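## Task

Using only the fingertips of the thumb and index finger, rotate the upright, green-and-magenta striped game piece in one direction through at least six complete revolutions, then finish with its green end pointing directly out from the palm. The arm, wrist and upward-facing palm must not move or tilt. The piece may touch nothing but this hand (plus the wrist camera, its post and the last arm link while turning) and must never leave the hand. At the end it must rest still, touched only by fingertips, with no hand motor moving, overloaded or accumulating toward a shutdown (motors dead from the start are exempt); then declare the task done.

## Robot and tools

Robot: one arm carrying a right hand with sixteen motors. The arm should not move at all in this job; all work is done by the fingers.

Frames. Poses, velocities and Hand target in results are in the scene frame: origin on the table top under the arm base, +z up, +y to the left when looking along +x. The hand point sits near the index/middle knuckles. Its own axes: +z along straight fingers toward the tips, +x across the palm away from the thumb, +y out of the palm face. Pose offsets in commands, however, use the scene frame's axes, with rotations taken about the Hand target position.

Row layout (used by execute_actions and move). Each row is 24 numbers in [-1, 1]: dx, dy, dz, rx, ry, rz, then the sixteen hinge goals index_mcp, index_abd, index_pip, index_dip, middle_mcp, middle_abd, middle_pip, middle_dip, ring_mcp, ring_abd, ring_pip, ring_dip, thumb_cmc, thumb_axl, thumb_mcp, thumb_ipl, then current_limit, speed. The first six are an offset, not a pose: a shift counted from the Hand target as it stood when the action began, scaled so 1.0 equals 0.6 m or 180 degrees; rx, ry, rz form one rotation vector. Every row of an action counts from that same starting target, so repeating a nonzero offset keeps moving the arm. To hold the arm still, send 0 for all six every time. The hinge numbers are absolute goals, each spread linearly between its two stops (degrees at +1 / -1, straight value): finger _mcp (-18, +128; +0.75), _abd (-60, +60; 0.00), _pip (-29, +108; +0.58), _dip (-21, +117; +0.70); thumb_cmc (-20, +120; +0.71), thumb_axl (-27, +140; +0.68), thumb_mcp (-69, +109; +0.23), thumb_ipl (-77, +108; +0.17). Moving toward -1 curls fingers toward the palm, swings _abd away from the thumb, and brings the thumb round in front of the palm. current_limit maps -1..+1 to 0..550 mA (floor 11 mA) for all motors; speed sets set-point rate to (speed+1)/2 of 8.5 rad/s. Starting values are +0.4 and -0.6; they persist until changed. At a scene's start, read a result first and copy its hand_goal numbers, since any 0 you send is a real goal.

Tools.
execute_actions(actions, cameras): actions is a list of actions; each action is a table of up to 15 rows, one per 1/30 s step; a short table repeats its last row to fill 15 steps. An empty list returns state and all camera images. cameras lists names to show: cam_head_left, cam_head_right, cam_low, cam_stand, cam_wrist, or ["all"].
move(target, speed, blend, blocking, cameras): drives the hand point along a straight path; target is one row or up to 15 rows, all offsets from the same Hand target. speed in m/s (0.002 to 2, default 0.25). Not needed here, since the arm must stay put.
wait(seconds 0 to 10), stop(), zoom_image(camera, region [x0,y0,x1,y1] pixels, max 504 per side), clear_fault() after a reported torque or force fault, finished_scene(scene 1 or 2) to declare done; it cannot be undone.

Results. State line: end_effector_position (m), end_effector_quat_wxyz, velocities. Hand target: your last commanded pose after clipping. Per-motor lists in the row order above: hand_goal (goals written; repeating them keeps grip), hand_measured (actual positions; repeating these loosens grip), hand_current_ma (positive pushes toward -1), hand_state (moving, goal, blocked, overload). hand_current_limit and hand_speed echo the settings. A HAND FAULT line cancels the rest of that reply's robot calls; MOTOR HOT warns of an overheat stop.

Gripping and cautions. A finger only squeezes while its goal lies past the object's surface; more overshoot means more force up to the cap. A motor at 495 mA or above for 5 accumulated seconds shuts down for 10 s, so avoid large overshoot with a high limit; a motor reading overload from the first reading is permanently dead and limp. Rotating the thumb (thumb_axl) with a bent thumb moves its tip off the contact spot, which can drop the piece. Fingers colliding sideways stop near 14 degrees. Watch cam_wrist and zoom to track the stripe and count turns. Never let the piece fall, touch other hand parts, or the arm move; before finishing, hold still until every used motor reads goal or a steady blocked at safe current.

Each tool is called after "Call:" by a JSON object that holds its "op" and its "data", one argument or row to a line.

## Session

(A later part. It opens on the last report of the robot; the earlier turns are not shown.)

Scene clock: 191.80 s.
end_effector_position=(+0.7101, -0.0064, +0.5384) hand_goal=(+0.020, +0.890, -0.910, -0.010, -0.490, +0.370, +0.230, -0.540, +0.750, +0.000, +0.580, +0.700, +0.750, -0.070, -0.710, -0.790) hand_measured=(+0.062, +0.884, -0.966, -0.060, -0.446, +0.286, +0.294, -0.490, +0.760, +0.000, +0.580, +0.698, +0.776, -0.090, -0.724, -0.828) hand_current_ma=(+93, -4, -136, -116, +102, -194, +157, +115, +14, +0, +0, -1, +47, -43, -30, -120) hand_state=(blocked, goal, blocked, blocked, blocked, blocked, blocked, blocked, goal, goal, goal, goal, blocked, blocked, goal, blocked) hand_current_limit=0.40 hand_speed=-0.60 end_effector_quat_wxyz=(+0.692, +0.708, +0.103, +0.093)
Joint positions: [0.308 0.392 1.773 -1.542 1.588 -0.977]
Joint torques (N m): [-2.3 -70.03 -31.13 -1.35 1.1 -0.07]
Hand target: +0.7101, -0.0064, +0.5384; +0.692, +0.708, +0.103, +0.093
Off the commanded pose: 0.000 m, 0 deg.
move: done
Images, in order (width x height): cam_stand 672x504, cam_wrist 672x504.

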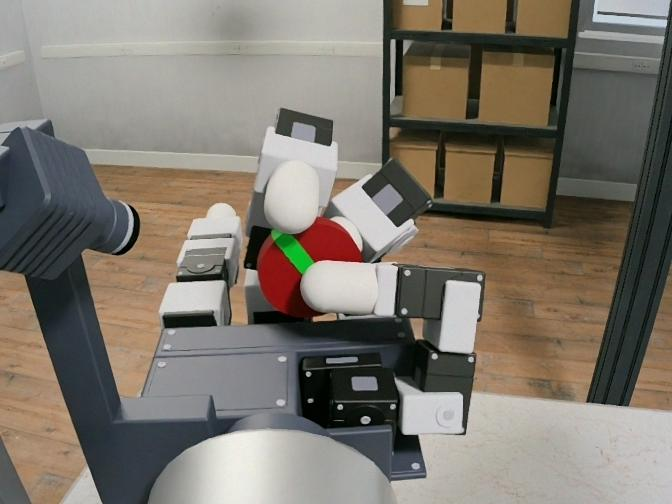

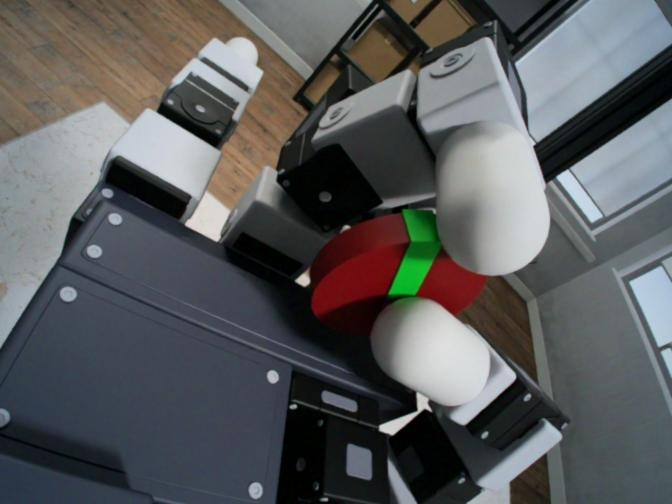

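Call:
{"op": "move", "data": {
  "target": [
    [0,0,0,0,0,0,0.02,0.89,-0.91,-0.01,-0.49,-0.28,0.23,-0.25,0.75,0,0.58,0.7,0.75,-0.07,-0.71,-0.79,0.4,-0.6],
    [0,0,0,0,0,0,0.02,0.89,-0.91,-0.01,-0.49,-0.28,0.23,-0.83,0.75,0,0.58,0.7,0.75,-0.07,-0.71,-0.79,0.4,-0.6],
    [0,0,0,0,0,0,0.02,0.89,-0.91,-0.01,-0.49,0.02,0.23,-0.68,0.75,0,0.58,0.7,0.75,-0.07,-0.71,-0.79,0.4,-0.6],
    [0,0,0,0,0,0,0.02,0.89,-0.91,-0.01,-0.49,0.36,0.23,-0.49,0.75,0,0.58,0.7,0.75,-0.07,-0.71,-0.79,0.4,-0.6]
  ],
  "cameras": ["cam_stand","cam_wrist"]
}}

Call:
{"op": "move", "data": {
  "target": [
    [0,0,0,0,0,0,0.02,0.89,-0.91,-0.01,-0.49,-0.28,0.23,-0.25,0.75,0,0.58,0.7,0.75,-0.07,-0.71,-0.79,0.4,-0.6],
    [0,0,0,0,0,0,0.02,0.89,-0.91,-0.01,-0.49,-0.28,0.23,-0.83,0.75,0,0.58,0.7,0.75,-0.07,-0.71,-0.79,0.4,-0.6],
    [0,0,0,0,0,0,0.02,0.89,-0.91,-0.01,-0.49,0.02,0.23,-0.68,0.75,0,0.58,0.7,0.75,-0.07,-0.71,-0.79,0.4,-0.6],
    [0,0,0,0,0,0,0.02,0.89,-0.91,-0.01,-0.49,0.36,0.23,-0.49,0.75,0,0.58,0.7,0.75,-0.07,-0.71,-0.79,0.4,-0.6]
  ],
  "cameras": ["cam_stand","cam_wrist"]
}}

Scene clock: 212.23 s.
end_effector_position=(+0.7101, -0.0064, +0.5384) hand_goal=(+0.020, +0.890, -0.910, -0.010, -0.490, +0.360, +0.230, -0.490, +0.750, +0.000, +0.580, +0.700, +0.750, -0.070, -0.710, -0.790) hand_measured=(+0.058, +0.894, -0.964, -0.060, -0.446, +0.284, +0.280, -0.454, +0.760, +0.000, +0.580, +0.698, +0.776, -0.098, -0.718, -0.824) hand_current_ma=(+84, +3, -124, -111, +102, -167, +114, +70, +14, +0, +0, -1, +46, -67, -12, -103) hand_state=(blocked, goal, blocked, blocked, blocked, blocked, blocked, blocked, goal, goal, goal, goal, blocked, blocked, goal, blocked) hand_current_limit=0.40 hand_speed=-0.60 end_effector_quat_wxyz=(+0.692, +0.708, +0.103, +0.093)
Joint positions: [0.308 0.392 1.773 -1.542 1.588 -0.977]
Joint torques (N m): [-2.4 -70.07 -30.92 -1.38 1.08 -0.07]
Hand target: +0.7101, -0.0064, +0.5384; +0.692, +0.708, +0.103, +0.093
Off the commanded pose: 0.000 m, 0 deg.
move: done
Images, in order (width x height): cam_stand 672x504, cam_wrist 672x504.

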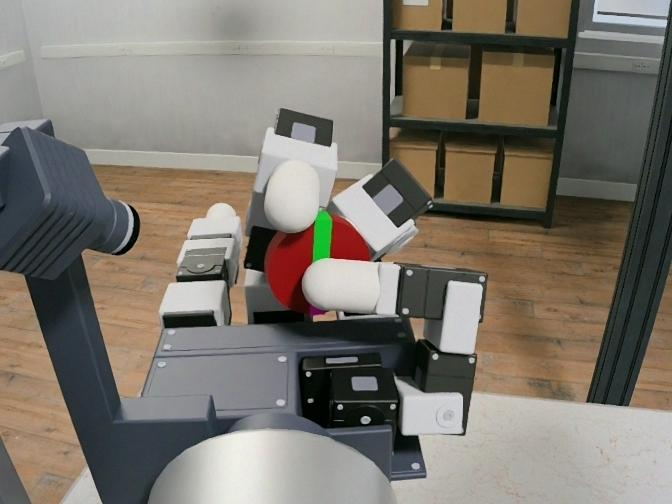

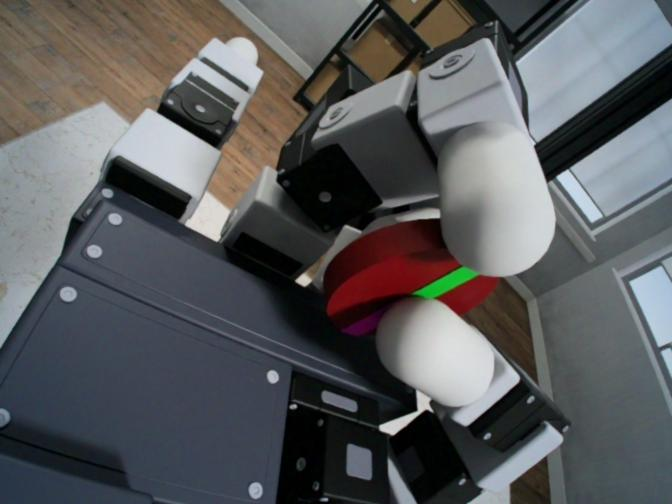

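Scene clock: 214.60 s.
end_effector_position=(+0.7101, -0.0064, +0.5384) hand_goal=(+0.020, +0.890, -0.910, -0.010, -0.490, +0.360, +0.230, -0.490, +0.750, +0.000, +0.580, +0.700, +0.750, -0.070, -0.710, -0.790) hand_measured=(+0.058, +0.902, -0.960, -0.058, -0.444, +0.284, +0.270, -0.466, +0.760, +0.000, +0.580, +0.698, +0.788, -0.104, -0.706, -0.820) hand_current_ma=(+86, +12, -112, -110, +110, -168, +82, +41, +14, +0, +0, -1, +78, -86, +5, -87) hand_state=(blocked, goal, blocked, blocked, blocked, blocked, blocked, blocked, goal, goal, goal, goal, blocked, blocked, goal, blocked) hand_current_limit=0.40 hand_speed=-0.60 end_effector_quat_wxyz=(+0.692, +0.708, +0.103, +0.093)
Joint positions: [0.308 0.392 1.773 -1.542 1.588 -0.977]
Joint torques (N m): [-2.62 -69.97 -31 -1.33 1.17 -0.06]
Hand target: +0.7101, -0.0064, +0.5384; +0.692, +0.708, +0.103, +0.093
Off the commanded pose: 0.000 m, 0 deg.
move: done
Images, in order (width x height): cam_stand 672x504, cam_wrist 672x504.

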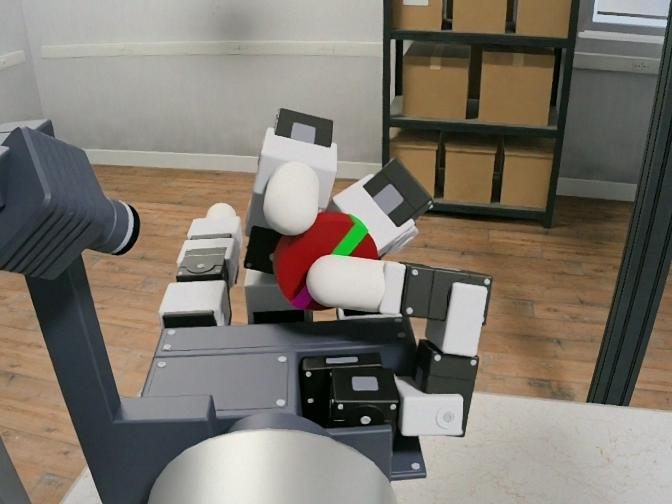

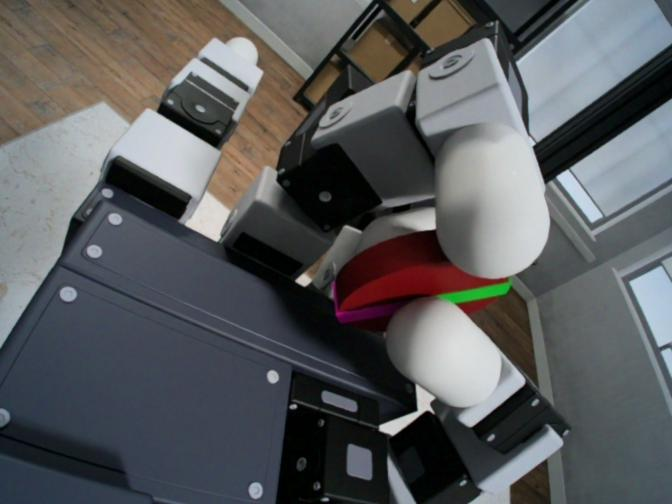

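Call:
{"op": "move", "data": {
  "target": [
    [0,0,0,0,0,0,0.02,0.89,-0.91,-0.01,-0.49,-0.28,0.23,-0.25,0.75,0,0.58,0.7,0.75,-0.07,-0.71,-0.79,0.4,-0.6],
    [0,0,0,0,0,0,0.02,0.89,-0.91,-0.01,-0.49,-0.25,0.23,-0.83,0.75,0,0.58,0.7,0.75,-0.07,-0.71,-0.79,0.4,-0.6],
    [0,0,0,0,0,0,0.02,0.89,-0.91,-0.01,-0.49,0.02,0.23,-0.68,0.75,0,0.58,0.7,0.75,-0.07,-0.71,-0.79,0.4,-0.6],
    [0,0,0,0,0,0,0.02,0.89,-0.91,-0.01,-0.49,0.36,0.23,-0.49,0.75,0,0.58,0.7,0.75,-0.07,-0.71,-0.79,0.4,-0.6]
  ],
  "cameras": ["cam_stand","cam_wrist"]
}}

Call:
{"op": "move", "data": {
  "target": [
    [0,0,0,0,0,0,0.02,0.89,-0.91,-0.01,-0.49,-0.28,0.23,-0.25,0.75,0,0.58,0.7,0.75,-0.07,-0.71,-0.79,0.4,-0.6],
    [0,0,0,0,0,0,0.02,0.89,-0.91,-0.01,-0.49,-0.25,0.23,-0.83,0.75,0,0.58,0.7,0.75,-0.07,-0.71,-0.79,0.4,-0.6],
    [0,0,0,0,0,0,0.02,0.89,-0.91,-0.01,-0.49,0.02,0.23,-0.68,0.75,0,0.58,0.7,0.75,-0.07,-0.71,-0.79,0.4,-0.6],
    [0,0,0,0,0,0,0.02,0.89,-0.91,-0.01,-0.49,0.36,0.23,-0.49,0.75,0,0.58,0.7,0.75,-0.07,-0.71,-0.79,0.4,-0.6]
  ],
  "cameras": ["cam_stand","cam_wrist"]
}}

Scene clock: 244.37 s.
end_effector_position=(+0.7101, -0.0064, +0.5384) hand_goal=(+0.020, +0.890, -0.910, -0.010, -0.490, +0.360, +0.230, -0.490, +0.750, +0.000, +0.580, +0.700, +0.750, -0.070, -0.710, -0.790) hand_measured=(+0.058, +0.912, -0.960, -0.056, -0.448, +0.286, +0.256, -0.480, +0.760, +0.000, +0.580, +0.698, +0.806, -0.106, -0.688, -0.814) hand_current_ma=(+86, +28, -112, -104, +95, -165, +44, +13, +14, +0, +0, -1, +136, -93, +50, -64) hand_state=(blocked, blocked, blocked, blocked, blocked, blocked, blocked, goal, goal, goal, goal, goal, blocked, blocked, blocked, blocked) hand_current_limit=0.40 hand_speed=-0.60 end_effector_quat_wxyz=(+0.692, +0.708, +0.103, +0.093)
Joint positions: [0.308 0.392 1.773 -1.542 1.588 -0.977]
Joint torques (N m): [-2.4 -69.75 -31 -1.31 1.16 -0.09]
Hand target: +0.7101, -0.0064, +0.5384; +0.692, +0.708, +0.103, +0.093
Off the commanded pose: 0.000 m, 0 deg.
move: done
Images, in order (width x height): cam_stand 672x504, cam_wrist 672x504.

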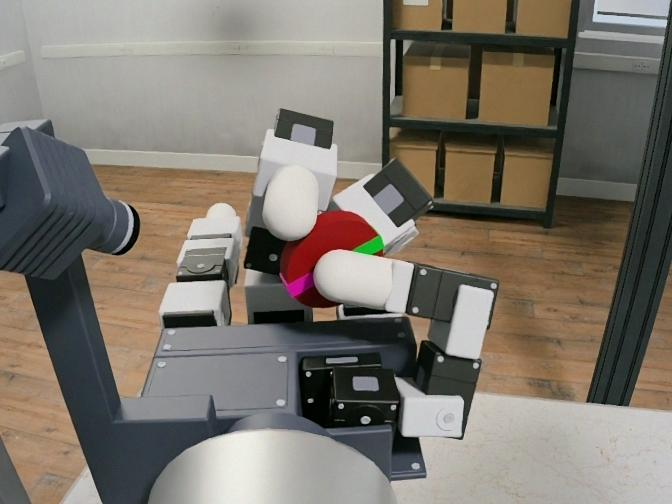

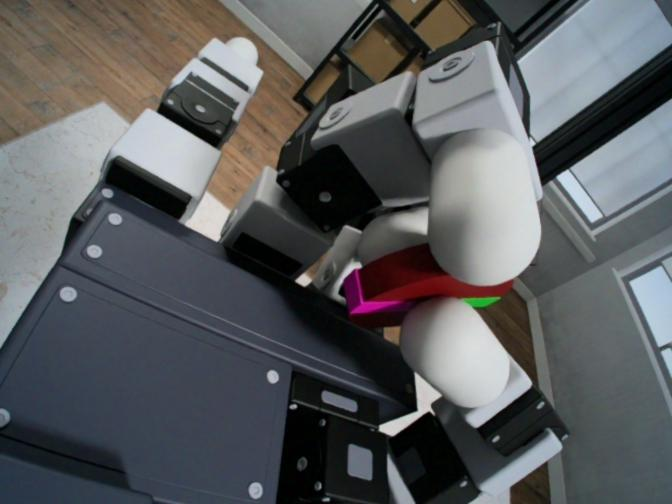

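Scene clock: 246.77 s.
end_effector_position=(+0.7101, -0.0064, +0.5384) hand_goal=(+0.020, +0.890, -0.910, -0.010, -0.490, +0.360, +0.230, -0.490, +0.750, +0.000, +0.580, +0.700, +0.750, -0.070, -0.710, -0.790) hand_measured=(+0.058, +0.908, -0.960, -0.054, -0.456, +0.292, +0.248, -0.484, +0.760, +0.000, +0.580, +0.698, +0.804, -0.106, -0.682, -0.804) hand_current_ma=(+81, +23, -112, -96, +71, -144, +29, +6, +14, +0, +0, -1, +132, -95, +70, -30) hand_state=(blocked, goal, blocked, blocked, blocked, blocked, goal, goal, goal, goal, goal, goal, blocked, blocked, blocked, goal) hand_current_limit=0.40 hand_speed=-0.60 end_effector_quat_wxyz=(+0.692, +0.708, +0.103, +0.093)
Joint positions: [0.308 0.392 1.773 -1.542 1.588 -0.977]
Joint torques (N m): [-2.14 -70.42 -31.14 -1.31 1.14 -0.1]
Hand target: +0.7101, -0.0064, +0.5384; +0.692, +0.708, +0.103, +0.093
Off the commanded pose: 0.000 m, 0 deg.
move: done
Images, in order (width x height): cam_stand 672x504, cam_wrist 672x504.

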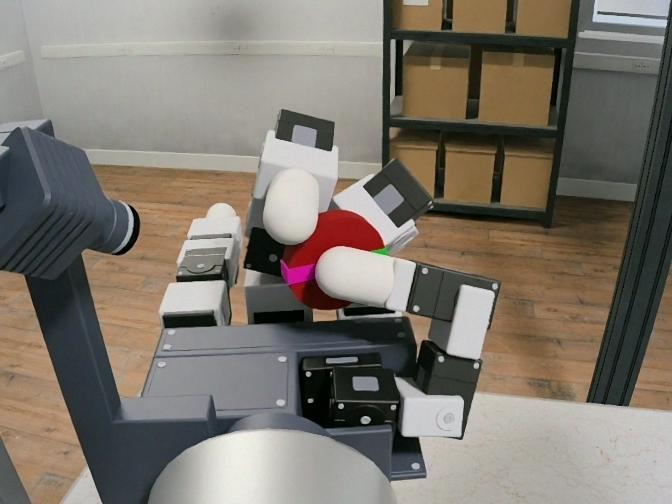

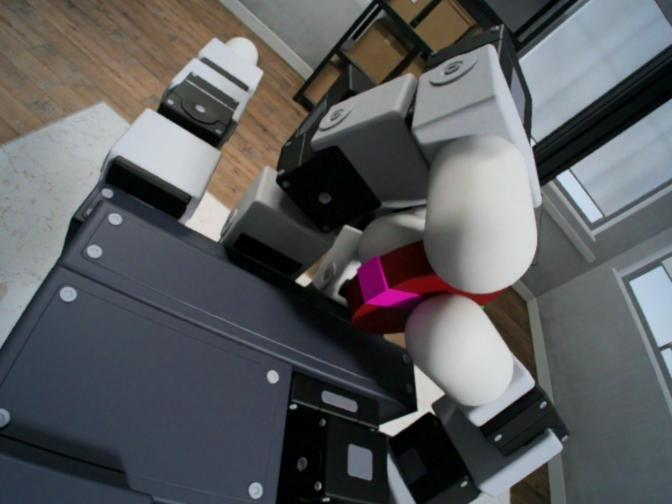

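Call:
{"op": "move", "data": {
  "target": [0,0,0,0,0,0,0.02,0.89,-0.91,-0.01,-0.49,-0.25,0.23,-0.3,0.75,0,0.58,0.7,0.72,-0.07,-0.74,-0.8,0.4,-0.6],
  "cameras": ["cam_stand","cam_wrist"]
}}

Call:
{"op": "move", "data": {
  "target": [
    [0,0,0,0,0,0,0.02,0.89,-0.91,-0.01,-0.49,-0.25,0.23,-0.8,0.75,0,0.58,0.7,0.72,-0.07,-0.74,-0.8,0.4,-0.6],
    [0,0,0,0,0,0,0.02,0.89,-0.91,-0.01,-0.49,0.02,0.23,-0.66,0.75,0,0.58,0.7,0.72,-0.07,-0.74,-0.8,0.4,-0.6],
    [0,0,0,0,0,0,0.02,0.89,-0.91,-0.01,-0.49,0.33,0.23,-0.46,0.75,0,0.58,0.7,0.72,-0.07,-0.74,-0.8,0.4,-0.6]
  ],
  "cameras": ["cam_stand","cam_wrist"]
}}

Scene clock: 267.00 s.
end_effector_position=(+0.7101, -0.0064, +0.5384) hand_goal=(+0.020, +0.890, -0.910, -0.010, -0.490, -0.250, +0.230, -0.300, +0.750, +0.000, +0.580, +0.700, +0.720, -0.070, -0.740, -0.800) hand_measured=(+0.052, +0.908, -0.966, -0.054, -0.488, -0.248, +0.232, -0.304, +0.760, +0.000, +0.580, +0.698, +0.782, -0.108, -0.694, -0.794) hand_current_ma=(+68, +23, -132, -96, +2, +1, +1, -3, +14, +0, +0, -1, +156, -104, +148, +10) hand_state=(blocked, goal, blocked, blocked, goal, goal, goal, goal, goal, goal, goal, goal, blocked, blocked, blocked, goal) hand_current_limit=0.40 hand_speed=-0.60 end_effector_quat_wxyz=(+0.692, +0.708, +0.103, +0.093)
Joint positions: [0.308 0.392 1.773 -1.542 1.588 -0.977]
Joint torques (N m): [-2.42 -69.98 -31.04 -1.31 1.12 -0.02]
Hand target: +0.7101, -0.0064, +0.5384; +0.692, +0.708, +0.103, +0.093
Off the commanded pose: 0.000 m, 0 deg.
move: done
Images, in order (width x height): cam_stand 672x504, cam_wrist 672x504.

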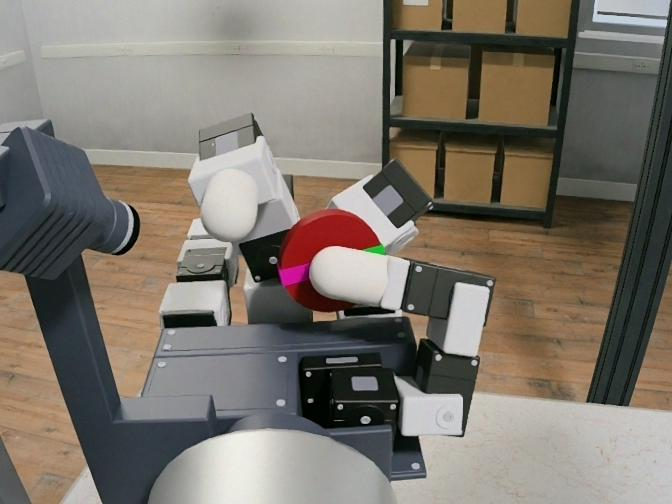

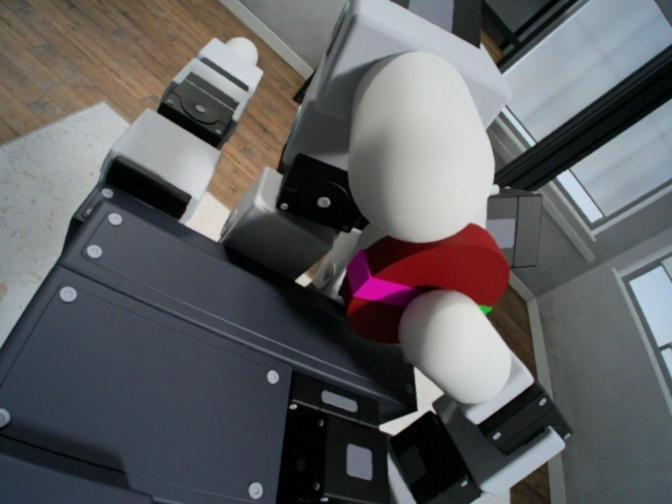

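Scene clock: 268.63 s.
end_effector_position=(+0.7101, -0.0064, +0.5384) hand_goal=(+0.020, +0.890, -0.910, -0.010, -0.490, +0.330, +0.230, -0.460, +0.750, +0.000, +0.580, +0.700, +0.720, -0.070, -0.740, -0.800) hand_measured=(+0.052, +0.910, -0.966, -0.054, -0.472, +0.284, +0.236, -0.460, +0.760, +0.000, +0.580, +0.698, +0.782, -0.108, -0.694, -0.802) hand_current_ma=(+68, +27, -132, -96, +28, -82, +5, +0, +14, +0, +0, -1, +156, -104, +148, -2) hand_state=(blocked, blocked, blocked, blocked, goal, blocked, goal, goal, goal, goal, goal, goal, blocked, blocked, blocked, goal) hand_current_limit=0.40 hand_speed=-0.60 end_effector_quat_wxyz=(+0.692, +0.708, +0.103, +0.093)
Joint positions: [0.308 0.392 1.773 -1.542 1.588 -0.977]
Joint torques (N m): [-2.41 -70.02 -31.07 -1.32 1.15 -0.08]
Hand target: +0.7101, -0.0064, +0.5384; +0.692, +0.708, +0.103, +0.093
Off the commanded pose: 0.000 m, 0 deg.
move: done
Images, in order (width x height): cam_stand 672x504, cam_wrist 672x504.

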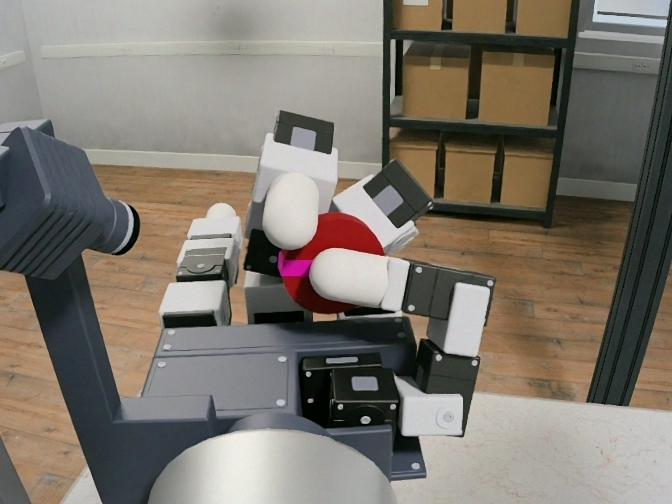

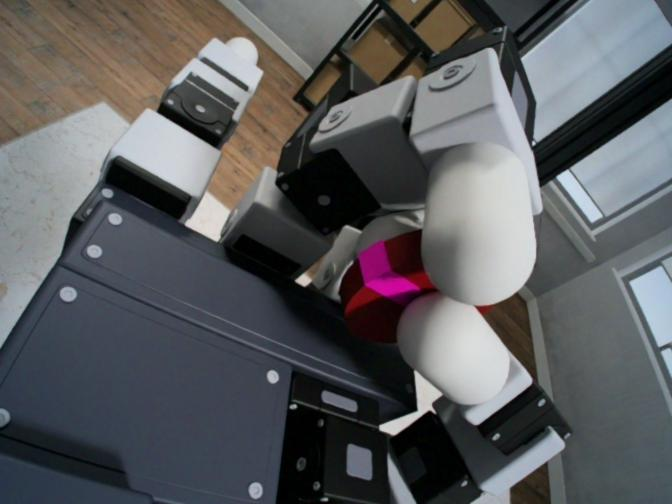

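Call:
{"op": "move", "data": {
  "target": [
    [0,0,0,0,0,0,0.02,0.96,-0.91,-0.01,-0.49,-0.25,0.23,-0.3,0.75,0,0.58,0.7,0.73,-0.07,-0.77,-0.8,0.4,-0.6],
    [0,0,0,0,0,0,0.02,0.96,-0.91,-0.01,-0.49,-0.2,0.23,-0.85,0.75,0,0.58,0.7,0.73,-0.07,-0.77,-0.8,0.4,-0.6],
    [0,0,0,0,0,0,0.02,0.96,-0.91,-0.01,-0.49,0.02,0.23,-0.73,0.75,0,0.58,0.7,0.73,-0.07,-0.77,-0.8,0.4,-0.6],
    [0,0,0,0,0,0,0.02,0.96,-0.91,-0.01,-0.49,0.36,0.23,-0.52,0.75,0,0.58,0.7,0.73,-0.07,-0.77,-0.8,0.4,-0.6]
  ],
  "cameras": ["cam_stand","cam_wrist"]
}}

Call:
{"op": "move", "data": {
  "target": [
    [0,0,0,0,0,0,0.02,0.96,-0.91,-0.01,-0.49,-0.25,0.23,-0.3,0.75,0,0.58,0.7,0.73,-0.07,-0.77,-0.8,0.4,-0.6],
    [0,0,0,0,0,0,0.02,0.96,-0.91,-0.01,-0.49,-0.2,0.23,-0.85,0.75,0,0.58,0.7,0.73,-0.07,-0.77,-0.8,0.4,-0.6],
    [0,0,0,0,0,0,0.02,0.96,-0.91,-0.01,-0.49,0.02,0.23,-0.73,0.75,0,0.58,0.7,0.73,-0.07,-0.77,-0.8,0.4,-0.6],
    [0,0,0,0,0,0,0.02,0.96,-0.91,-0.01,-0.49,0.36,0.23,-0.52,0.75,0,0.58,0.7,0.73,-0.07,-0.77,-0.8,0.4,-0.6]
  ],
  "cameras": ["cam_stand","cam_wrist"]
}}

Scene clock: 304.03 s.
end_effector_position=(+0.7101, -0.0064, +0.5384) hand_goal=(+0.020, +0.960, -0.910, -0.010, -0.490, +0.360, +0.230, -0.520, +0.750, +0.000, +0.580, +0.700, +0.730, -0.070, -0.770, -0.800) hand_measured=(+0.042, +0.976, -0.970, -0.050, -0.458, +0.300, +0.240, -0.522, +0.760, +0.000, +0.580, +0.698, +0.790, -0.110, -0.720, -0.810) hand_current_ma=(+38, +19, -145, -84, +67, -120, +11, -2, +14, +0, +0, -1, +148, -109, +164, -16) hand_state=(blocked, goal, blocked, blocked, blocked, blocked, goal, goal, goal, goal, goal, goal, blocked, blocked, blocked, goal) hand_current_limit=0.40 hand_speed=-0.60 end_effector_quat_wxyz=(+0.692, +0.708, +0.103, +0.093)
Joint positions: [0.308 0.392 1.773 -1.542 1.588 -0.977]
Joint torques (N m): [-2.46 -69.64 -30.99 -1.33 1.14 -0.07]
Hand target: +0.7101, -0.0064, +0.5384; +0.692, +0.708, +0.103, +0.093
Off the commanded pose: 0.000 m, 0 deg.
move: done
Images, in order (width x height): cam_stand 672x504, cam_wrist 672x504.

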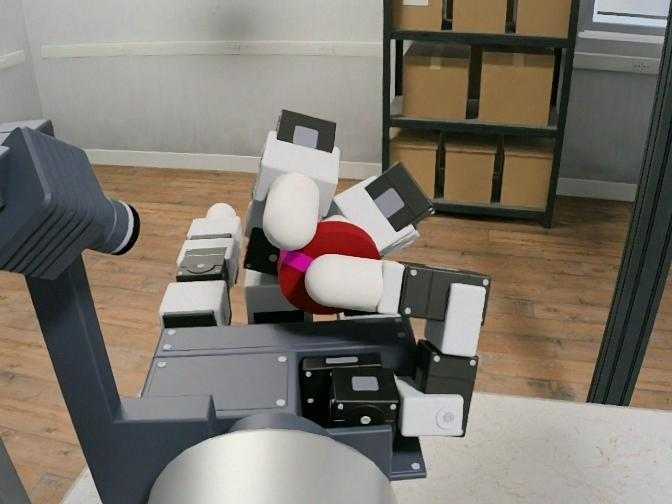

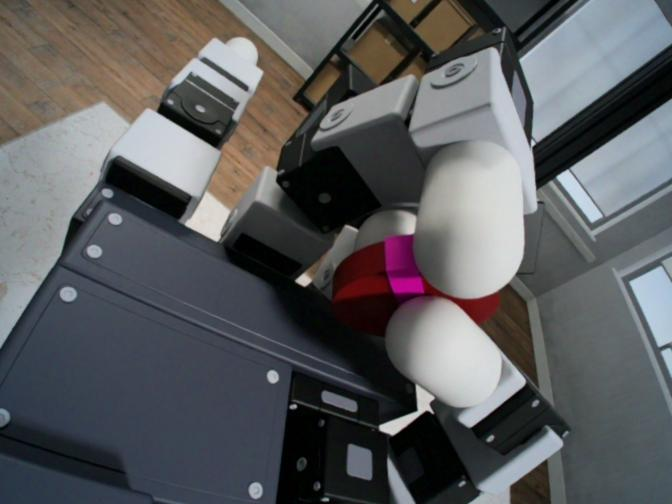

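Scene clock: 306.37 s.
end_effector_position=(+0.7101, -0.0064, +0.5384) hand_goal=(+0.020, +0.960, -0.910, -0.010, -0.490, +0.360, +0.230, -0.520, +0.750, +0.000, +0.580, +0.700, +0.730, -0.070, -0.770, -0.800) hand_measured=(+0.034, +0.972, -0.970, -0.050, -0.466, +0.308, +0.236, -0.522, +0.760, +0.000, +0.580, +0.698, +0.788, -0.110, -0.726, -0.804) hand_current_ma=(+19, +14, -145, -84, +42, -100, +5, -2, +14, +0, +0, -1, +144, -109, +133, -6) hand_state=(goal, goal, blocked, blocked, blocked, blocked, goal, goal, goal, goal, goal, goal, blocked, blocked, blocked, goal) hand_current_limit=0.40 hand_speed=-0.60 end_effector_quat_wxyz=(+0.692, +0.708, +0.103, +0.093)
Joint positions: [0.308 0.392 1.773 -1.542 1.588 -0.977]
Joint torques (N m): [-2.39 -69.61 -30.98 -1.33 1.14 -0.03]
Hand target: +0.7101, -0.0064, +0.5384; +0.692, +0.708, +0.103, +0.093
Off the commanded pose: 0.000 m, 0 deg.
move: done
Images, in order (width x height): cam_stand 672x504, cam_wrist 672x504.

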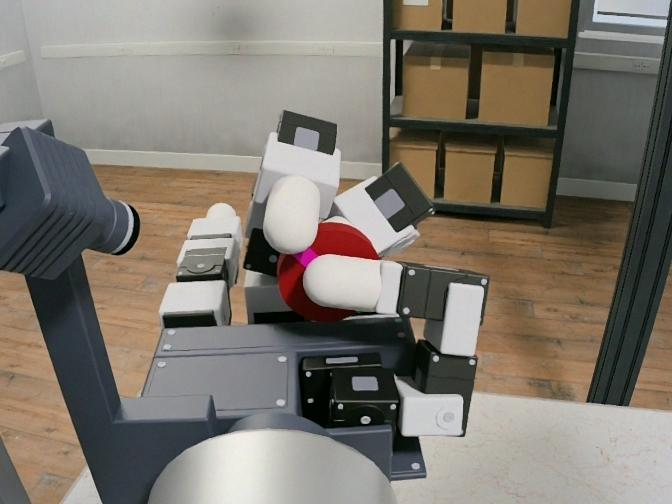

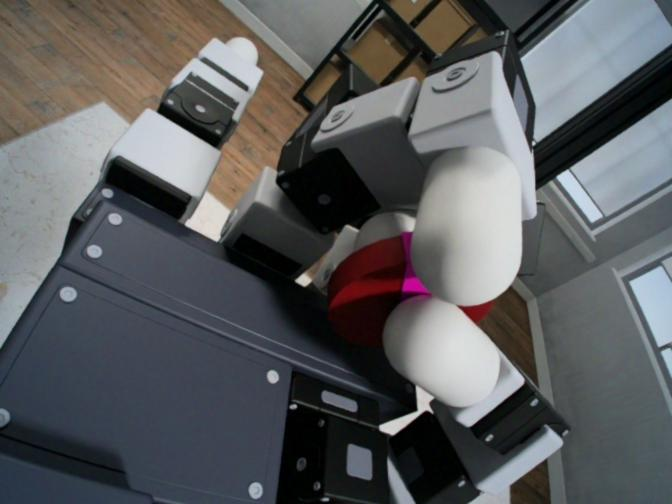

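Call:
{"op": "move", "data": {
  "target": [
    [0,0,0,0,0,0,0.02,0.96,-0.91,-0.01,-0.49,-0.25,0.23,-0.3,0.75,0,0.58,0.7,0.73,-0.07,-0.77,-0.8,0.4,-0.6],
    [0,0,0,0,0,0,0.02,0.96,-0.91,-0.01,-0.49,-0.25,0.23,-0.93,0.75,0,0.58,0.7,0.73,-0.07,-0.77,-0.8,0.4,-0.6],
    [0,0,0,0,0,0,0.02,0.96,-0.91,-0.01,-0.49,0.02,0.23,-0.79,0.75,0,0.58,0.7,0.73,-0.07,-0.77,-0.8,0.4,-0.6],
    [0,0,0,0,0,0,0.02,0.96,-0.91,-0.01,-0.49,0.36,0.23,-0.57,0.75,0,0.58,0.7,0.73,-0.07,-0.77,-0.8,0.4,-0.6]
  ],
  "cameras": ["cam_stand"]
}}

Call:
{"op": "move", "data": {
  "target": [
    [0,0,0,0,0,0,0.02,0.96,-0.91,-0.01,-0.49,-0.25,0.23,-0.3,0.75,0,0.58,0.7,0.73,-0.07,-0.77,-0.8,0.4,-0.6],
    [0,0,0,0,0,0,0.02,0.96,-0.91,-0.01,-0.49,-0.25,0.23,-0.93,0.75,0,0.58,0.7,0.73,-0.07,-0.77,-0.8,0.4,-0.6],
    [0,0,0,0,0,0,0.02,0.96,-0.91,-0.01,-0.49,0.02,0.23,-0.79,0.75,0,0.58,0.7,0.73,-0.07,-0.77,-0.8,0.4,-0.6],
    [0,0,0,0,0,0,0.02,0.96,-0.91,-0.01,-0.49,0.36,0.23,-0.57,0.75,0,0.58,0.7,0.73,-0.07,-0.77,-0.8,0.4,-0.6]
  ],
  "cameras": ["cam_stand","cam_wrist"]
}}

Scene clock: 330.67 s.
end_effector_position=(+0.7101, -0.0064, +0.5384) hand_goal=(+0.020, +0.960, -0.910, -0.010, -0.490, +0.360, +0.230, -0.570, +0.750, +0.000, +0.580, +0.700, +0.730, -0.070, -0.770, -0.800) hand_measured=(+0.036, +0.976, -0.970, -0.048, -0.462, +0.304, +0.236, -0.576, +0.760, +0.000, +0.580, +0.698, +0.786, -0.108, -0.730, -0.808) hand_current_ma=(+27, +19, -145, -79, +54, -110, +6, -5, +14, +0, +0, -1, +138, -103, +116, -11) hand_state=(goal, goal, blocked, blocked, blocked, blocked, goal, goal, goal, goal, goal, goal, blocked, blocked, blocked, goal) hand_current_limit=0.40 hand_speed=-0.60 end_effector_quat_wxyz=(+0.692, +0.708, +0.103, +0.093)
Joint positions: [0.308 0.392 1.773 -1.542 1.588 -0.977]
Joint torques (N m): [-2.3 -70.14 -30.91 -1.31 1.14 -0.06]
Hand target: +0.7101, -0.0064, +0.5384; +0.692, +0.708, +0.103, +0.093
Off the commanded pose: 0.000 m, 0 deg.
move: done
Images, in order (width x height): cam_stand 672x504.

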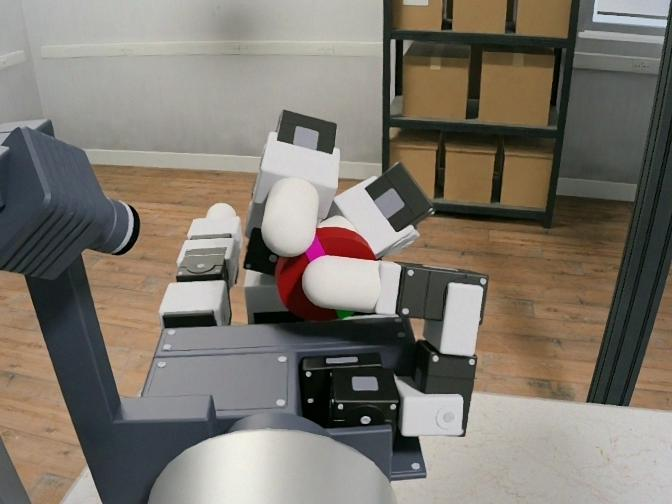

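Scene clock: 333.03 s.
end_effector_position=(+0.7101, -0.0064, +0.5384) hand_goal=(+0.020, +0.960, -0.910, -0.010, -0.490, +0.360, +0.230, -0.570, +0.750, +0.000, +0.580, +0.700, +0.730, -0.070, -0.770, -0.800) hand_measured=(+0.036, +0.970, -0.970, -0.048, -0.466, +0.304, +0.236, -0.574, +0.760, +0.000, +0.580, +0.698, +0.786, -0.108, -0.732, -0.804) hand_current_ma=(+25, +11, -145, -79, +44, -109, +5, -3, +14, +0, +0, -1, +134, -103, +112, -5) hand_state=(goal, goal, blocked, blocked, blocked, blocked, goal, goal, goal, goal, goal, goal, blocked, blocked, blocked, goal) hand_current_limit=0.40 hand_speed=-0.60 end_effector_quat_wxyz=(+0.692, +0.708, +0.103, +0.093)
Joint positions: [0.308 0.392 1.773 -1.542 1.588 -0.977]
Joint torques (N m): [-2.39 -69.94 -30.92 -1.33 1.11 0]
Hand target: +0.7101, -0.0064, +0.5384; +0.692, +0.708, +0.103, +0.093
Off the commanded pose: 0.000 m, 0 deg.
move: done
Images, in order (width x height): cam_stand 672x504, cam_wrist 672x504.

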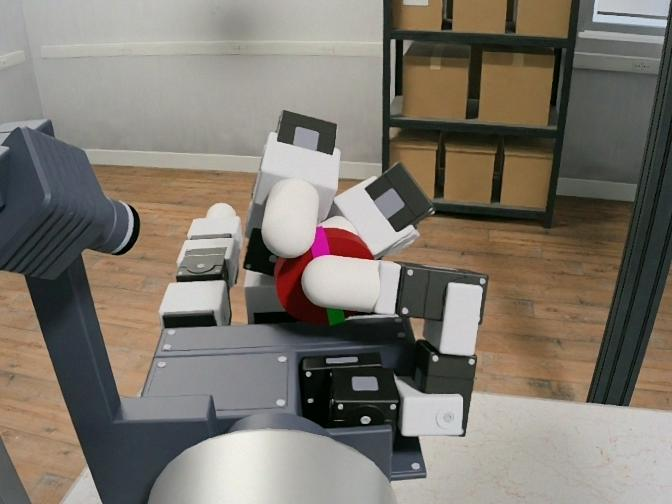

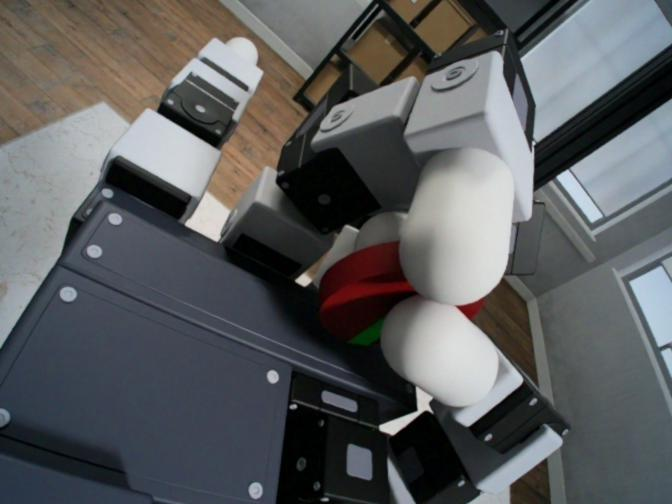

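Call:
{"op": "move", "data": {
  "target": [
    [0,0,0,0,0,0,0.02,1,-0.91,-0.01,-0.49,-0.2,0.23,-0.25,0.75,0,0.58,0.7,0.73,-0.07,-0.8,-0.8,0.4,-0.6],
    [0,0,0,0,0,0,0.02,1,-0.91,-0.01,-0.49,-0.15,0.23,-0.83,0.75,0,0.58,0.7,0.73,-0.07,-0.8,-0.8,0.4,-0.6],
    [0,0,0,0,0,0,0.02,1,-0.91,-0.01,-0.49,0.1,0.23,-0.66,0.75,0,0.58,0.7,0.73,-0.07,-0.8,-0.8,0.4,-0.6],
    [0,0,0,0,0,0,0.02,1,-0.91,-0.01,-0.49,0.43,0.23,-0.47,0.75,0,0.58,0.7,0.73,-0.07,-0.8,-0.8,0.4,-0.6]
  ],
  "cameras": ["cam_stand"]
}}

Call:
{"op": "move", "data": {
  "target": [
    [0,0,0,0,0,0,0.02,1,-0.91,-0.01,-0.42,-0.2,0.23,-0.25,0.75,0,0.58,0.7,0.73,-0.07,-0.8,-0.8,0.4,-0.6],
    [0,0,0,0,0,0,0.02,1,-0.91,-0.01,-0.42,-0.2,0.23,-0.94,0.75,0,0.58,0.7,0.73,-0.07,-0.8,-0.8,0.4,-0.6],
    [0,0,0,0,0,0,0.02,1,-0.91,-0.01,-0.42,0.05,0.23,-0.8,0.75,0,0.58,0.7,0.73,-0.07,-0.8,-0.8,0.4,-0.6],
    [0,0,0,0,0,0,0.02,1,-0.91,-0.01,-0.42,0.4,0.23,-0.62,0.75,0,0.58,0.7,0.73,-0.07,-0.8,-0.8,0.4,-0.6]
  ],
  "cameras": ["cam_stand","cam_wrist"]
}}

Scene clock: 375.03 s.
end_effector_position=(+0.7101, -0.0064, +0.5384) hand_goal=(+0.020, +1.000, -0.910, -0.010, -0.490, +0.430, +0.230, -0.470, +0.750, +0.000, +0.580, +0.700, +0.730, -0.070, -0.800, -0.800) hand_measured=(+0.016, +0.996, -0.970, -0.056, -0.466, +0.352, +0.234, -0.474, +0.760, +0.000, +0.580, +0.698, +0.784, -0.112, -0.754, -0.794) hand_current_ma=(-3, -3, -145, -99, +46, -176, +4, -3, +14, +0, +0, -1, +131, -114, +142, +7) hand_state=(goal, goal, blocked, blocked, blocked, blocked, goal, goal, goal, goal, goal, goal, blocked, blocked, blocked, goal) hand_current_limit=0.40 hand_speed=-0.60 end_effector_quat_wxyz=(+0.692, +0.708, +0.103, +0.093)
Joint positions: [0.308 0.392 1.773 -1.542 1.588 -0.977]
Joint torques (N m): [-2.28 -70.5 -30.95 -1.34 1.15 -0.04]
Hand target: +0.7101, -0.0064, +0.5384; +0.692, +0.708, +0.103, +0.093
Off the commanded pose: 0.000 m, 0 deg.
move: done
Images, in order (width x height): cam_stand 672x504.

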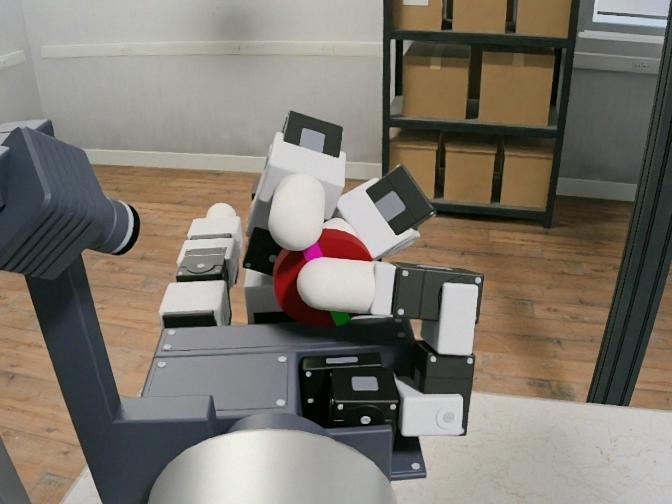

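Scene clock: 377.43 s.
end_effector_position=(+0.7101, -0.0064, +0.5384) hand_goal=(+0.020, +1.000, -0.910, -0.010, -0.420, +0.400, +0.230, -0.620, +0.750, +0.000, +0.580, +0.700, +0.730, -0.070, -0.800, -0.800) hand_measured=(+0.040, +1.000, -0.958, -0.044, -0.402, +0.354, +0.240, -0.616, +0.760, +0.000, +0.580, +0.698, +0.764, -0.100, -0.784, -0.810) hand_current_ma=(+32, +0, -108, -67, +30, -86, +11, +4, +14, +0, +0, -1, +68, -71, +34, -19) hand_state=(goal, goal, blocked, blocked, goal, blocked, goal, goal, goal, goal, goal, goal, blocked, blocked, goal, goal) hand_current_limit=0.40 hand_speed=-0.60 end_effector_quat_wxyz=(+0.692, +0.708, +0.103, +0.093)
Joint positions: [0.308 0.392 1.773 -1.542 1.588 -0.977]
Joint torques (N m): [-2.38 -69.76 -30.99 -1.37 1.13 -0.04]
Hand target: +0.7101, -0.0064, +0.5384; +0.692, +0.708, +0.103, +0.093
Off the commanded pose: 0.000 m, 0 deg.
move: done
Images, in order (width x height): cam_stand 672x504, cam_wrist 672x504.

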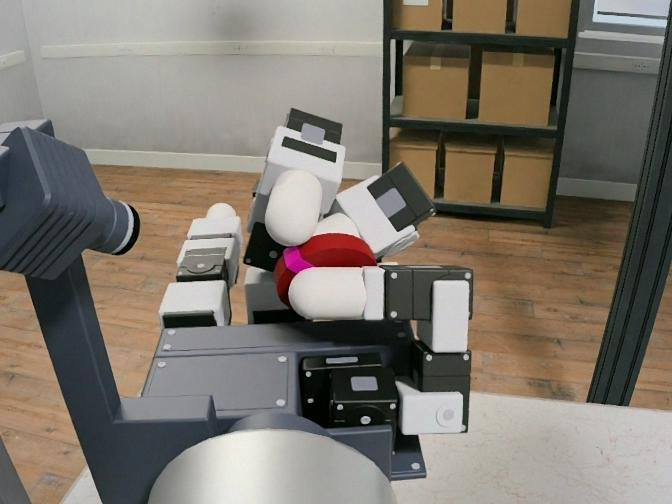

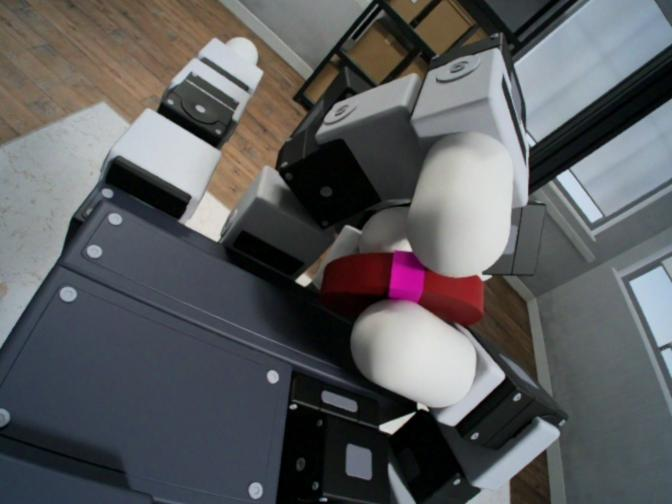

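Call:
{"op": "move", "data": {
  "target": [0,0,0,0,0,0,0.02,0.95,-0.91,-0.01,-0.42,-0.1,0.23,-0.3,0.75,0,0.58,0.7,0.74,-0.07,-0.72,-0.78,0.4,-0.8],
  "cameras": ["cam_stand","cam_wrist"]
}}

Scene clock: 391.77 s.
end_effector_position=(+0.7101, -0.0064, +0.5384) hand_goal=(+0.020, +0.950, -0.910, -0.010, -0.420, -0.100, +0.230, -0.300, +0.750, +0.000, +0.580, +0.700, +0.740, -0.070, -0.720, -0.780) hand_measured=(+0.050, +0.966, -0.952, -0.044, -0.416, -0.098, +0.232, -0.304, +0.760, +0.000, +0.580, +0.698, +0.742, -0.102, -0.754, -0.802) hand_current_ma=(+57, +19, -91, -67, +4, +1, +1, -3, +14, +0, +0, -1, +1, -81, -98, -53) hand_state=(blocked, goal, blocked, blocked, goal, goal, goal, goal, goal, goal, goal, goal, goal, blocked, blocked, blocked) hand_current_limit=0.40 hand_speed=-0.80 end_effector_quat_wxyz=(+0.692, +0.708, +0.103, +0.093)
Joint positions: [0.308 0.392 1.773 -1.542 1.588 -0.977]
Joint torques (N m): [-2.49 -70.08 -30.89 -1.35 1.13 -0.04]
Hand target: +0.7101, -0.0064, +0.5384; +0.692, +0.708, +0.103, +0.093
Off the commanded pose: 0.000 m, 0 deg.
move: done
Images, in order (width x height): cam_stand 672x504, cam_wrist 672x504.

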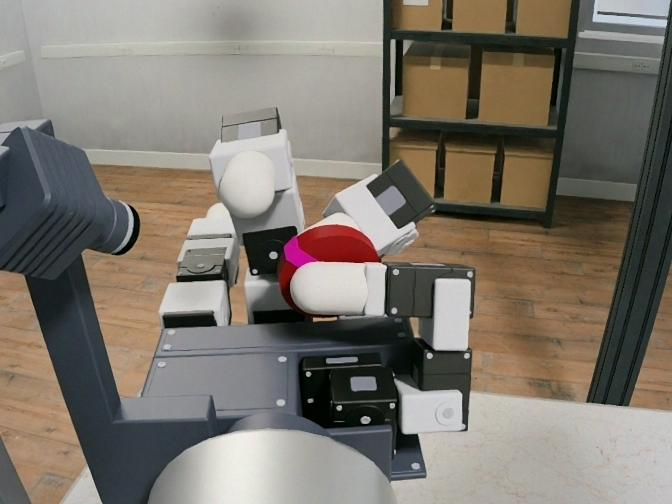

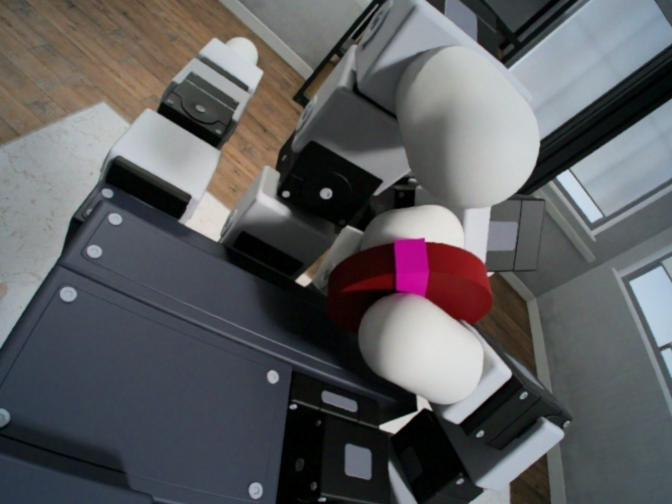

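Call:
{"op": "move", "data": {
  "target": [0,0,0,0,0,0,0.02,0.9,-0.91,-0.01,-0.42,-0.1,0.23,-0.3,0.75,0,0.58,0.7,0.76,-0.07,-0.68,-0.74,0.4,-0.8],
  "cameras": ["cam_stand","cam_wrist"]
}}

Scene clock: 399.23 s.
end_effector_position=(+0.7101, -0.0064, +0.5384) hand_goal=(+0.020, +0.900, -0.910, -0.010, -0.420, -0.100, +0.230, -0.300, +0.750, +0.000, +0.580, +0.700, +0.760, -0.070, -0.680, -0.740) hand_measured=(+0.066, +0.928, -0.934, -0.044, -0.416, -0.098, +0.232, -0.304, +0.760, +0.000, +0.580, +0.698, +0.746, -0.110, -0.738, -0.782) hand_current_ma=(+110, +40, -40, -67, +4, +1, +1, -3, +14, +0, +0, -1, -20, -112, -199, -139) hand_state=(blocked, blocked, blocked, blocked, goal, goal, goal, goal, goal, goal, goal, goal, goal, blocked, blocked, blocked) hand_current_limit=0.40 hand_speed=-0.80 end_effector_quat_wxyz=(+0.692, +0.708, +0.103, +0.093)
Joint positions: [0.308 0.392 1.773 -1.542 1.588 -0.977]
Joint torques (N m): [-2.47 -69.82 -30.99 -1.38 1.13 -0.06]
Hand target: +0.7101, -0.0064, +0.5384; +0.692, +0.708, +0.103, +0.093
Off the commanded pose: 0.000 m, 0 deg.
move: done
Images, in order (width x height): cam_stand 672x504, cam_wrist 672x504.

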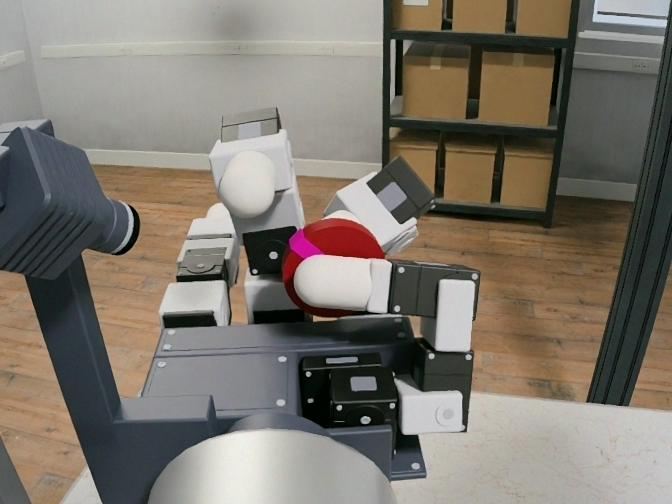

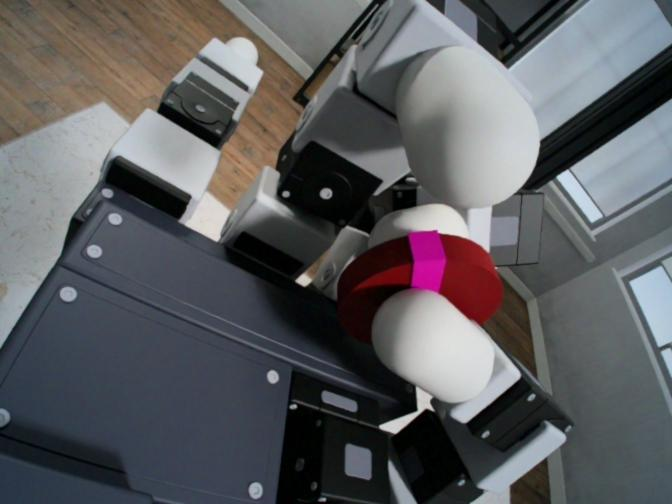

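Call:
{"op": "move", "data": {
  "target": [
    [0,0,0,0,0,0,0.02,0.9,-0.91,-0.01,-0.47,-0.15,0.23,-0.8,0.75,0,0.58,0.7,0.76,-0.07,-0.69,-0.75,0.4,-0.6],
    [0,0,0,0,0,0,0.02,0.9,-0.91,-0.01,-0.47,0.05,0.23,-0.7,0.75,0,0.58,0.7,0.76,-0.07,-0.69,-0.75,0.4,-0.6],
    [0,0,0,0,0,0,0.02,0.9,-0.91,-0.01,-0.47,0.4,0.23,-0.5,0.75,0,0.58,0.7,0.76,-0.07,-0.69,-0.75,0.4,-0.6]
  ],
  "cameras": ["cam_stand","cam_wrist"]
}}

Call:
{"op": "move", "data": {
  "target": [
    [0,0,0,0,0,0,0.02,0.9,-0.91,-0.01,-0.47,-0.2,0.23,-0.2,0.75,0,0.58,0.7,0.76,-0.07,-0.69,-0.75,0.4,-0.6],
    [0,0,0,0,0,0,0.02,0.9,-0.91,-0.01,-0.47,-0.15,0.23,-0.8,0.75,0,0.58,0.7,0.76,-0.07,-0.69,-0.75,0.4,-0.6],
    [0,0,0,0,0,0,0.02,0.9,-0.91,-0.01,-0.47,0.05,0.23,-0.7,0.75,0,0.58,0.7,0.76,-0.07,-0.69,-0.75,0.4,-0.6],
    [0,0,0,0,0,0,0.02,0.9,-0.91,-0.01,-0.47,0.4,0.23,-0.5,0.75,0,0.58,0.7,0.76,-0.07,-0.69,-0.75,0.4,-0.6]
  ],
  "cameras": ["cam_stand","cam_wrist"]
}}

Scene clock: 415.53 s.
end_effector_position=(+0.7101, -0.0064, +0.5384) hand_goal=(+0.020, +0.900, -0.910, -0.010, -0.470, +0.400, +0.230, -0.500, +0.750, +0.000, +0.580, +0.700, +0.760, -0.070, -0.690, -0.750) hand_measured=(+0.066, +0.906, -0.932, -0.044, -0.454, +0.344, +0.232, -0.502, +0.760, +0.000, +0.580, +0.698, +0.756, -0.116, -0.738, -0.782) hand_current_ma=(+110, +5, -34, -67, +24, -113, +2, -1, +14, +0, +0, -1, -4, -130, -152, -96) hand_state=(blocked, goal, blocked, blocked, goal, blocked, goal, goal, goal, goal, goal, goal, goal, blocked, blocked, blocked) hand_current_limit=0.40 hand_speed=-0.60 end_effector_quat_wxyz=(+0.692, +0.708, +0.103, +0.093)
Joint positions: [0.308 0.392 1.773 -1.542 1.588 -0.977]
Joint torques (N m): [-2.4 -69.84 -30.97 -1.36 1.11 -0.04]
Hand target: +0.7101, -0.0064, +0.5384; +0.692, +0.708, +0.103, +0.093
Off the commanded pose: 0.000 m, 0 deg.
move: done
Images, in order (width x height): cam_stand 672x504, cam_wrist 672x504.

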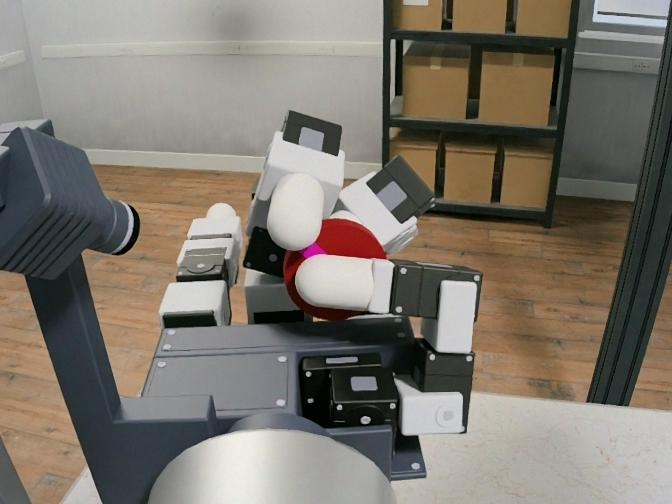

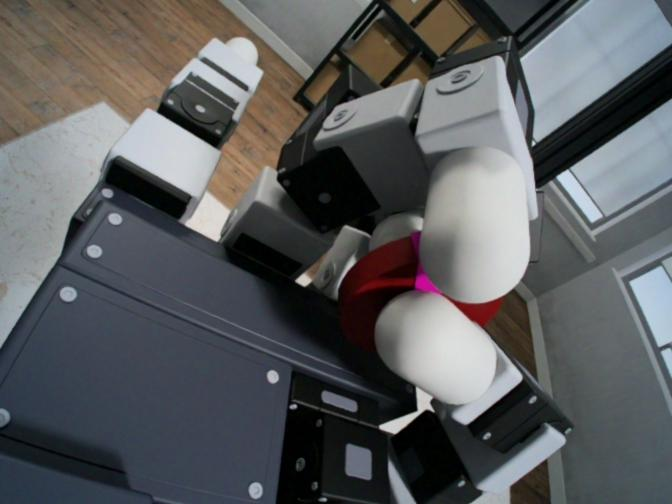

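Scene clock: 417.93 s.
end_effector_position=(+0.7101, -0.0064, +0.5384) hand_goal=(+0.020, +0.900, -0.910, -0.010, -0.470, +0.400, +0.230, -0.500, +0.750, +0.000, +0.580, +0.700, +0.760, -0.070, -0.690, -0.750) hand_measured=(+0.066, +0.902, -0.928, -0.044, -0.456, +0.342, +0.232, -0.502, +0.760, +0.000, +0.580, +0.698, +0.758, -0.116, -0.736, -0.782) hand_current_ma=(+113, +2, -29, -67, +20, -117, +1, -1, +14, +0, +0, -1, -1, -135, -148, -96) hand_state=(blocked, goal, goal, blocked, goal, blocked, goal, goal, goal, goal, goal, goal, goal, blocked, blocked, blocked) hand_current_limit=0.40 hand_speed=-0.60 end_effector_quat_wxyz=(+0.692, +0.708, +0.103, +0.093)
Joint positions: [0.308 0.392 1.773 -1.542 1.588 -0.977]
Joint torques (N m): [-2.21 -70.04 -30.97 -1.34 1.14 -0.01]
Hand target: +0.7101, -0.0064, +0.5384; +0.692, +0.708, +0.103, +0.093
Off the commanded pose: 0.000 m, 0 deg.
move: done
Images, in order (width x height): cam_stand 672x504, cam_wrist 672x504.

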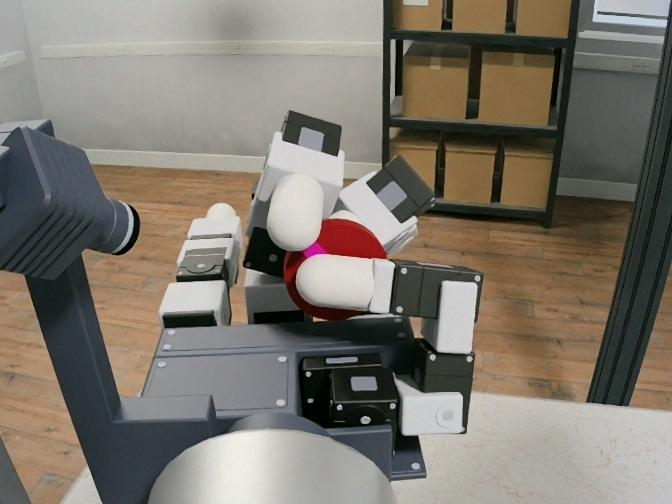

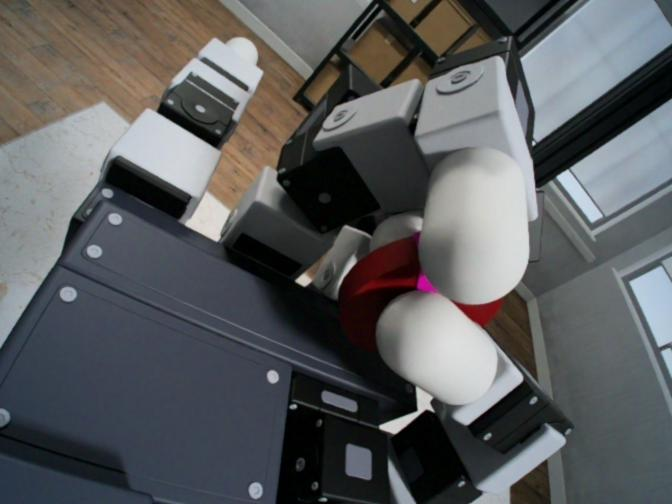

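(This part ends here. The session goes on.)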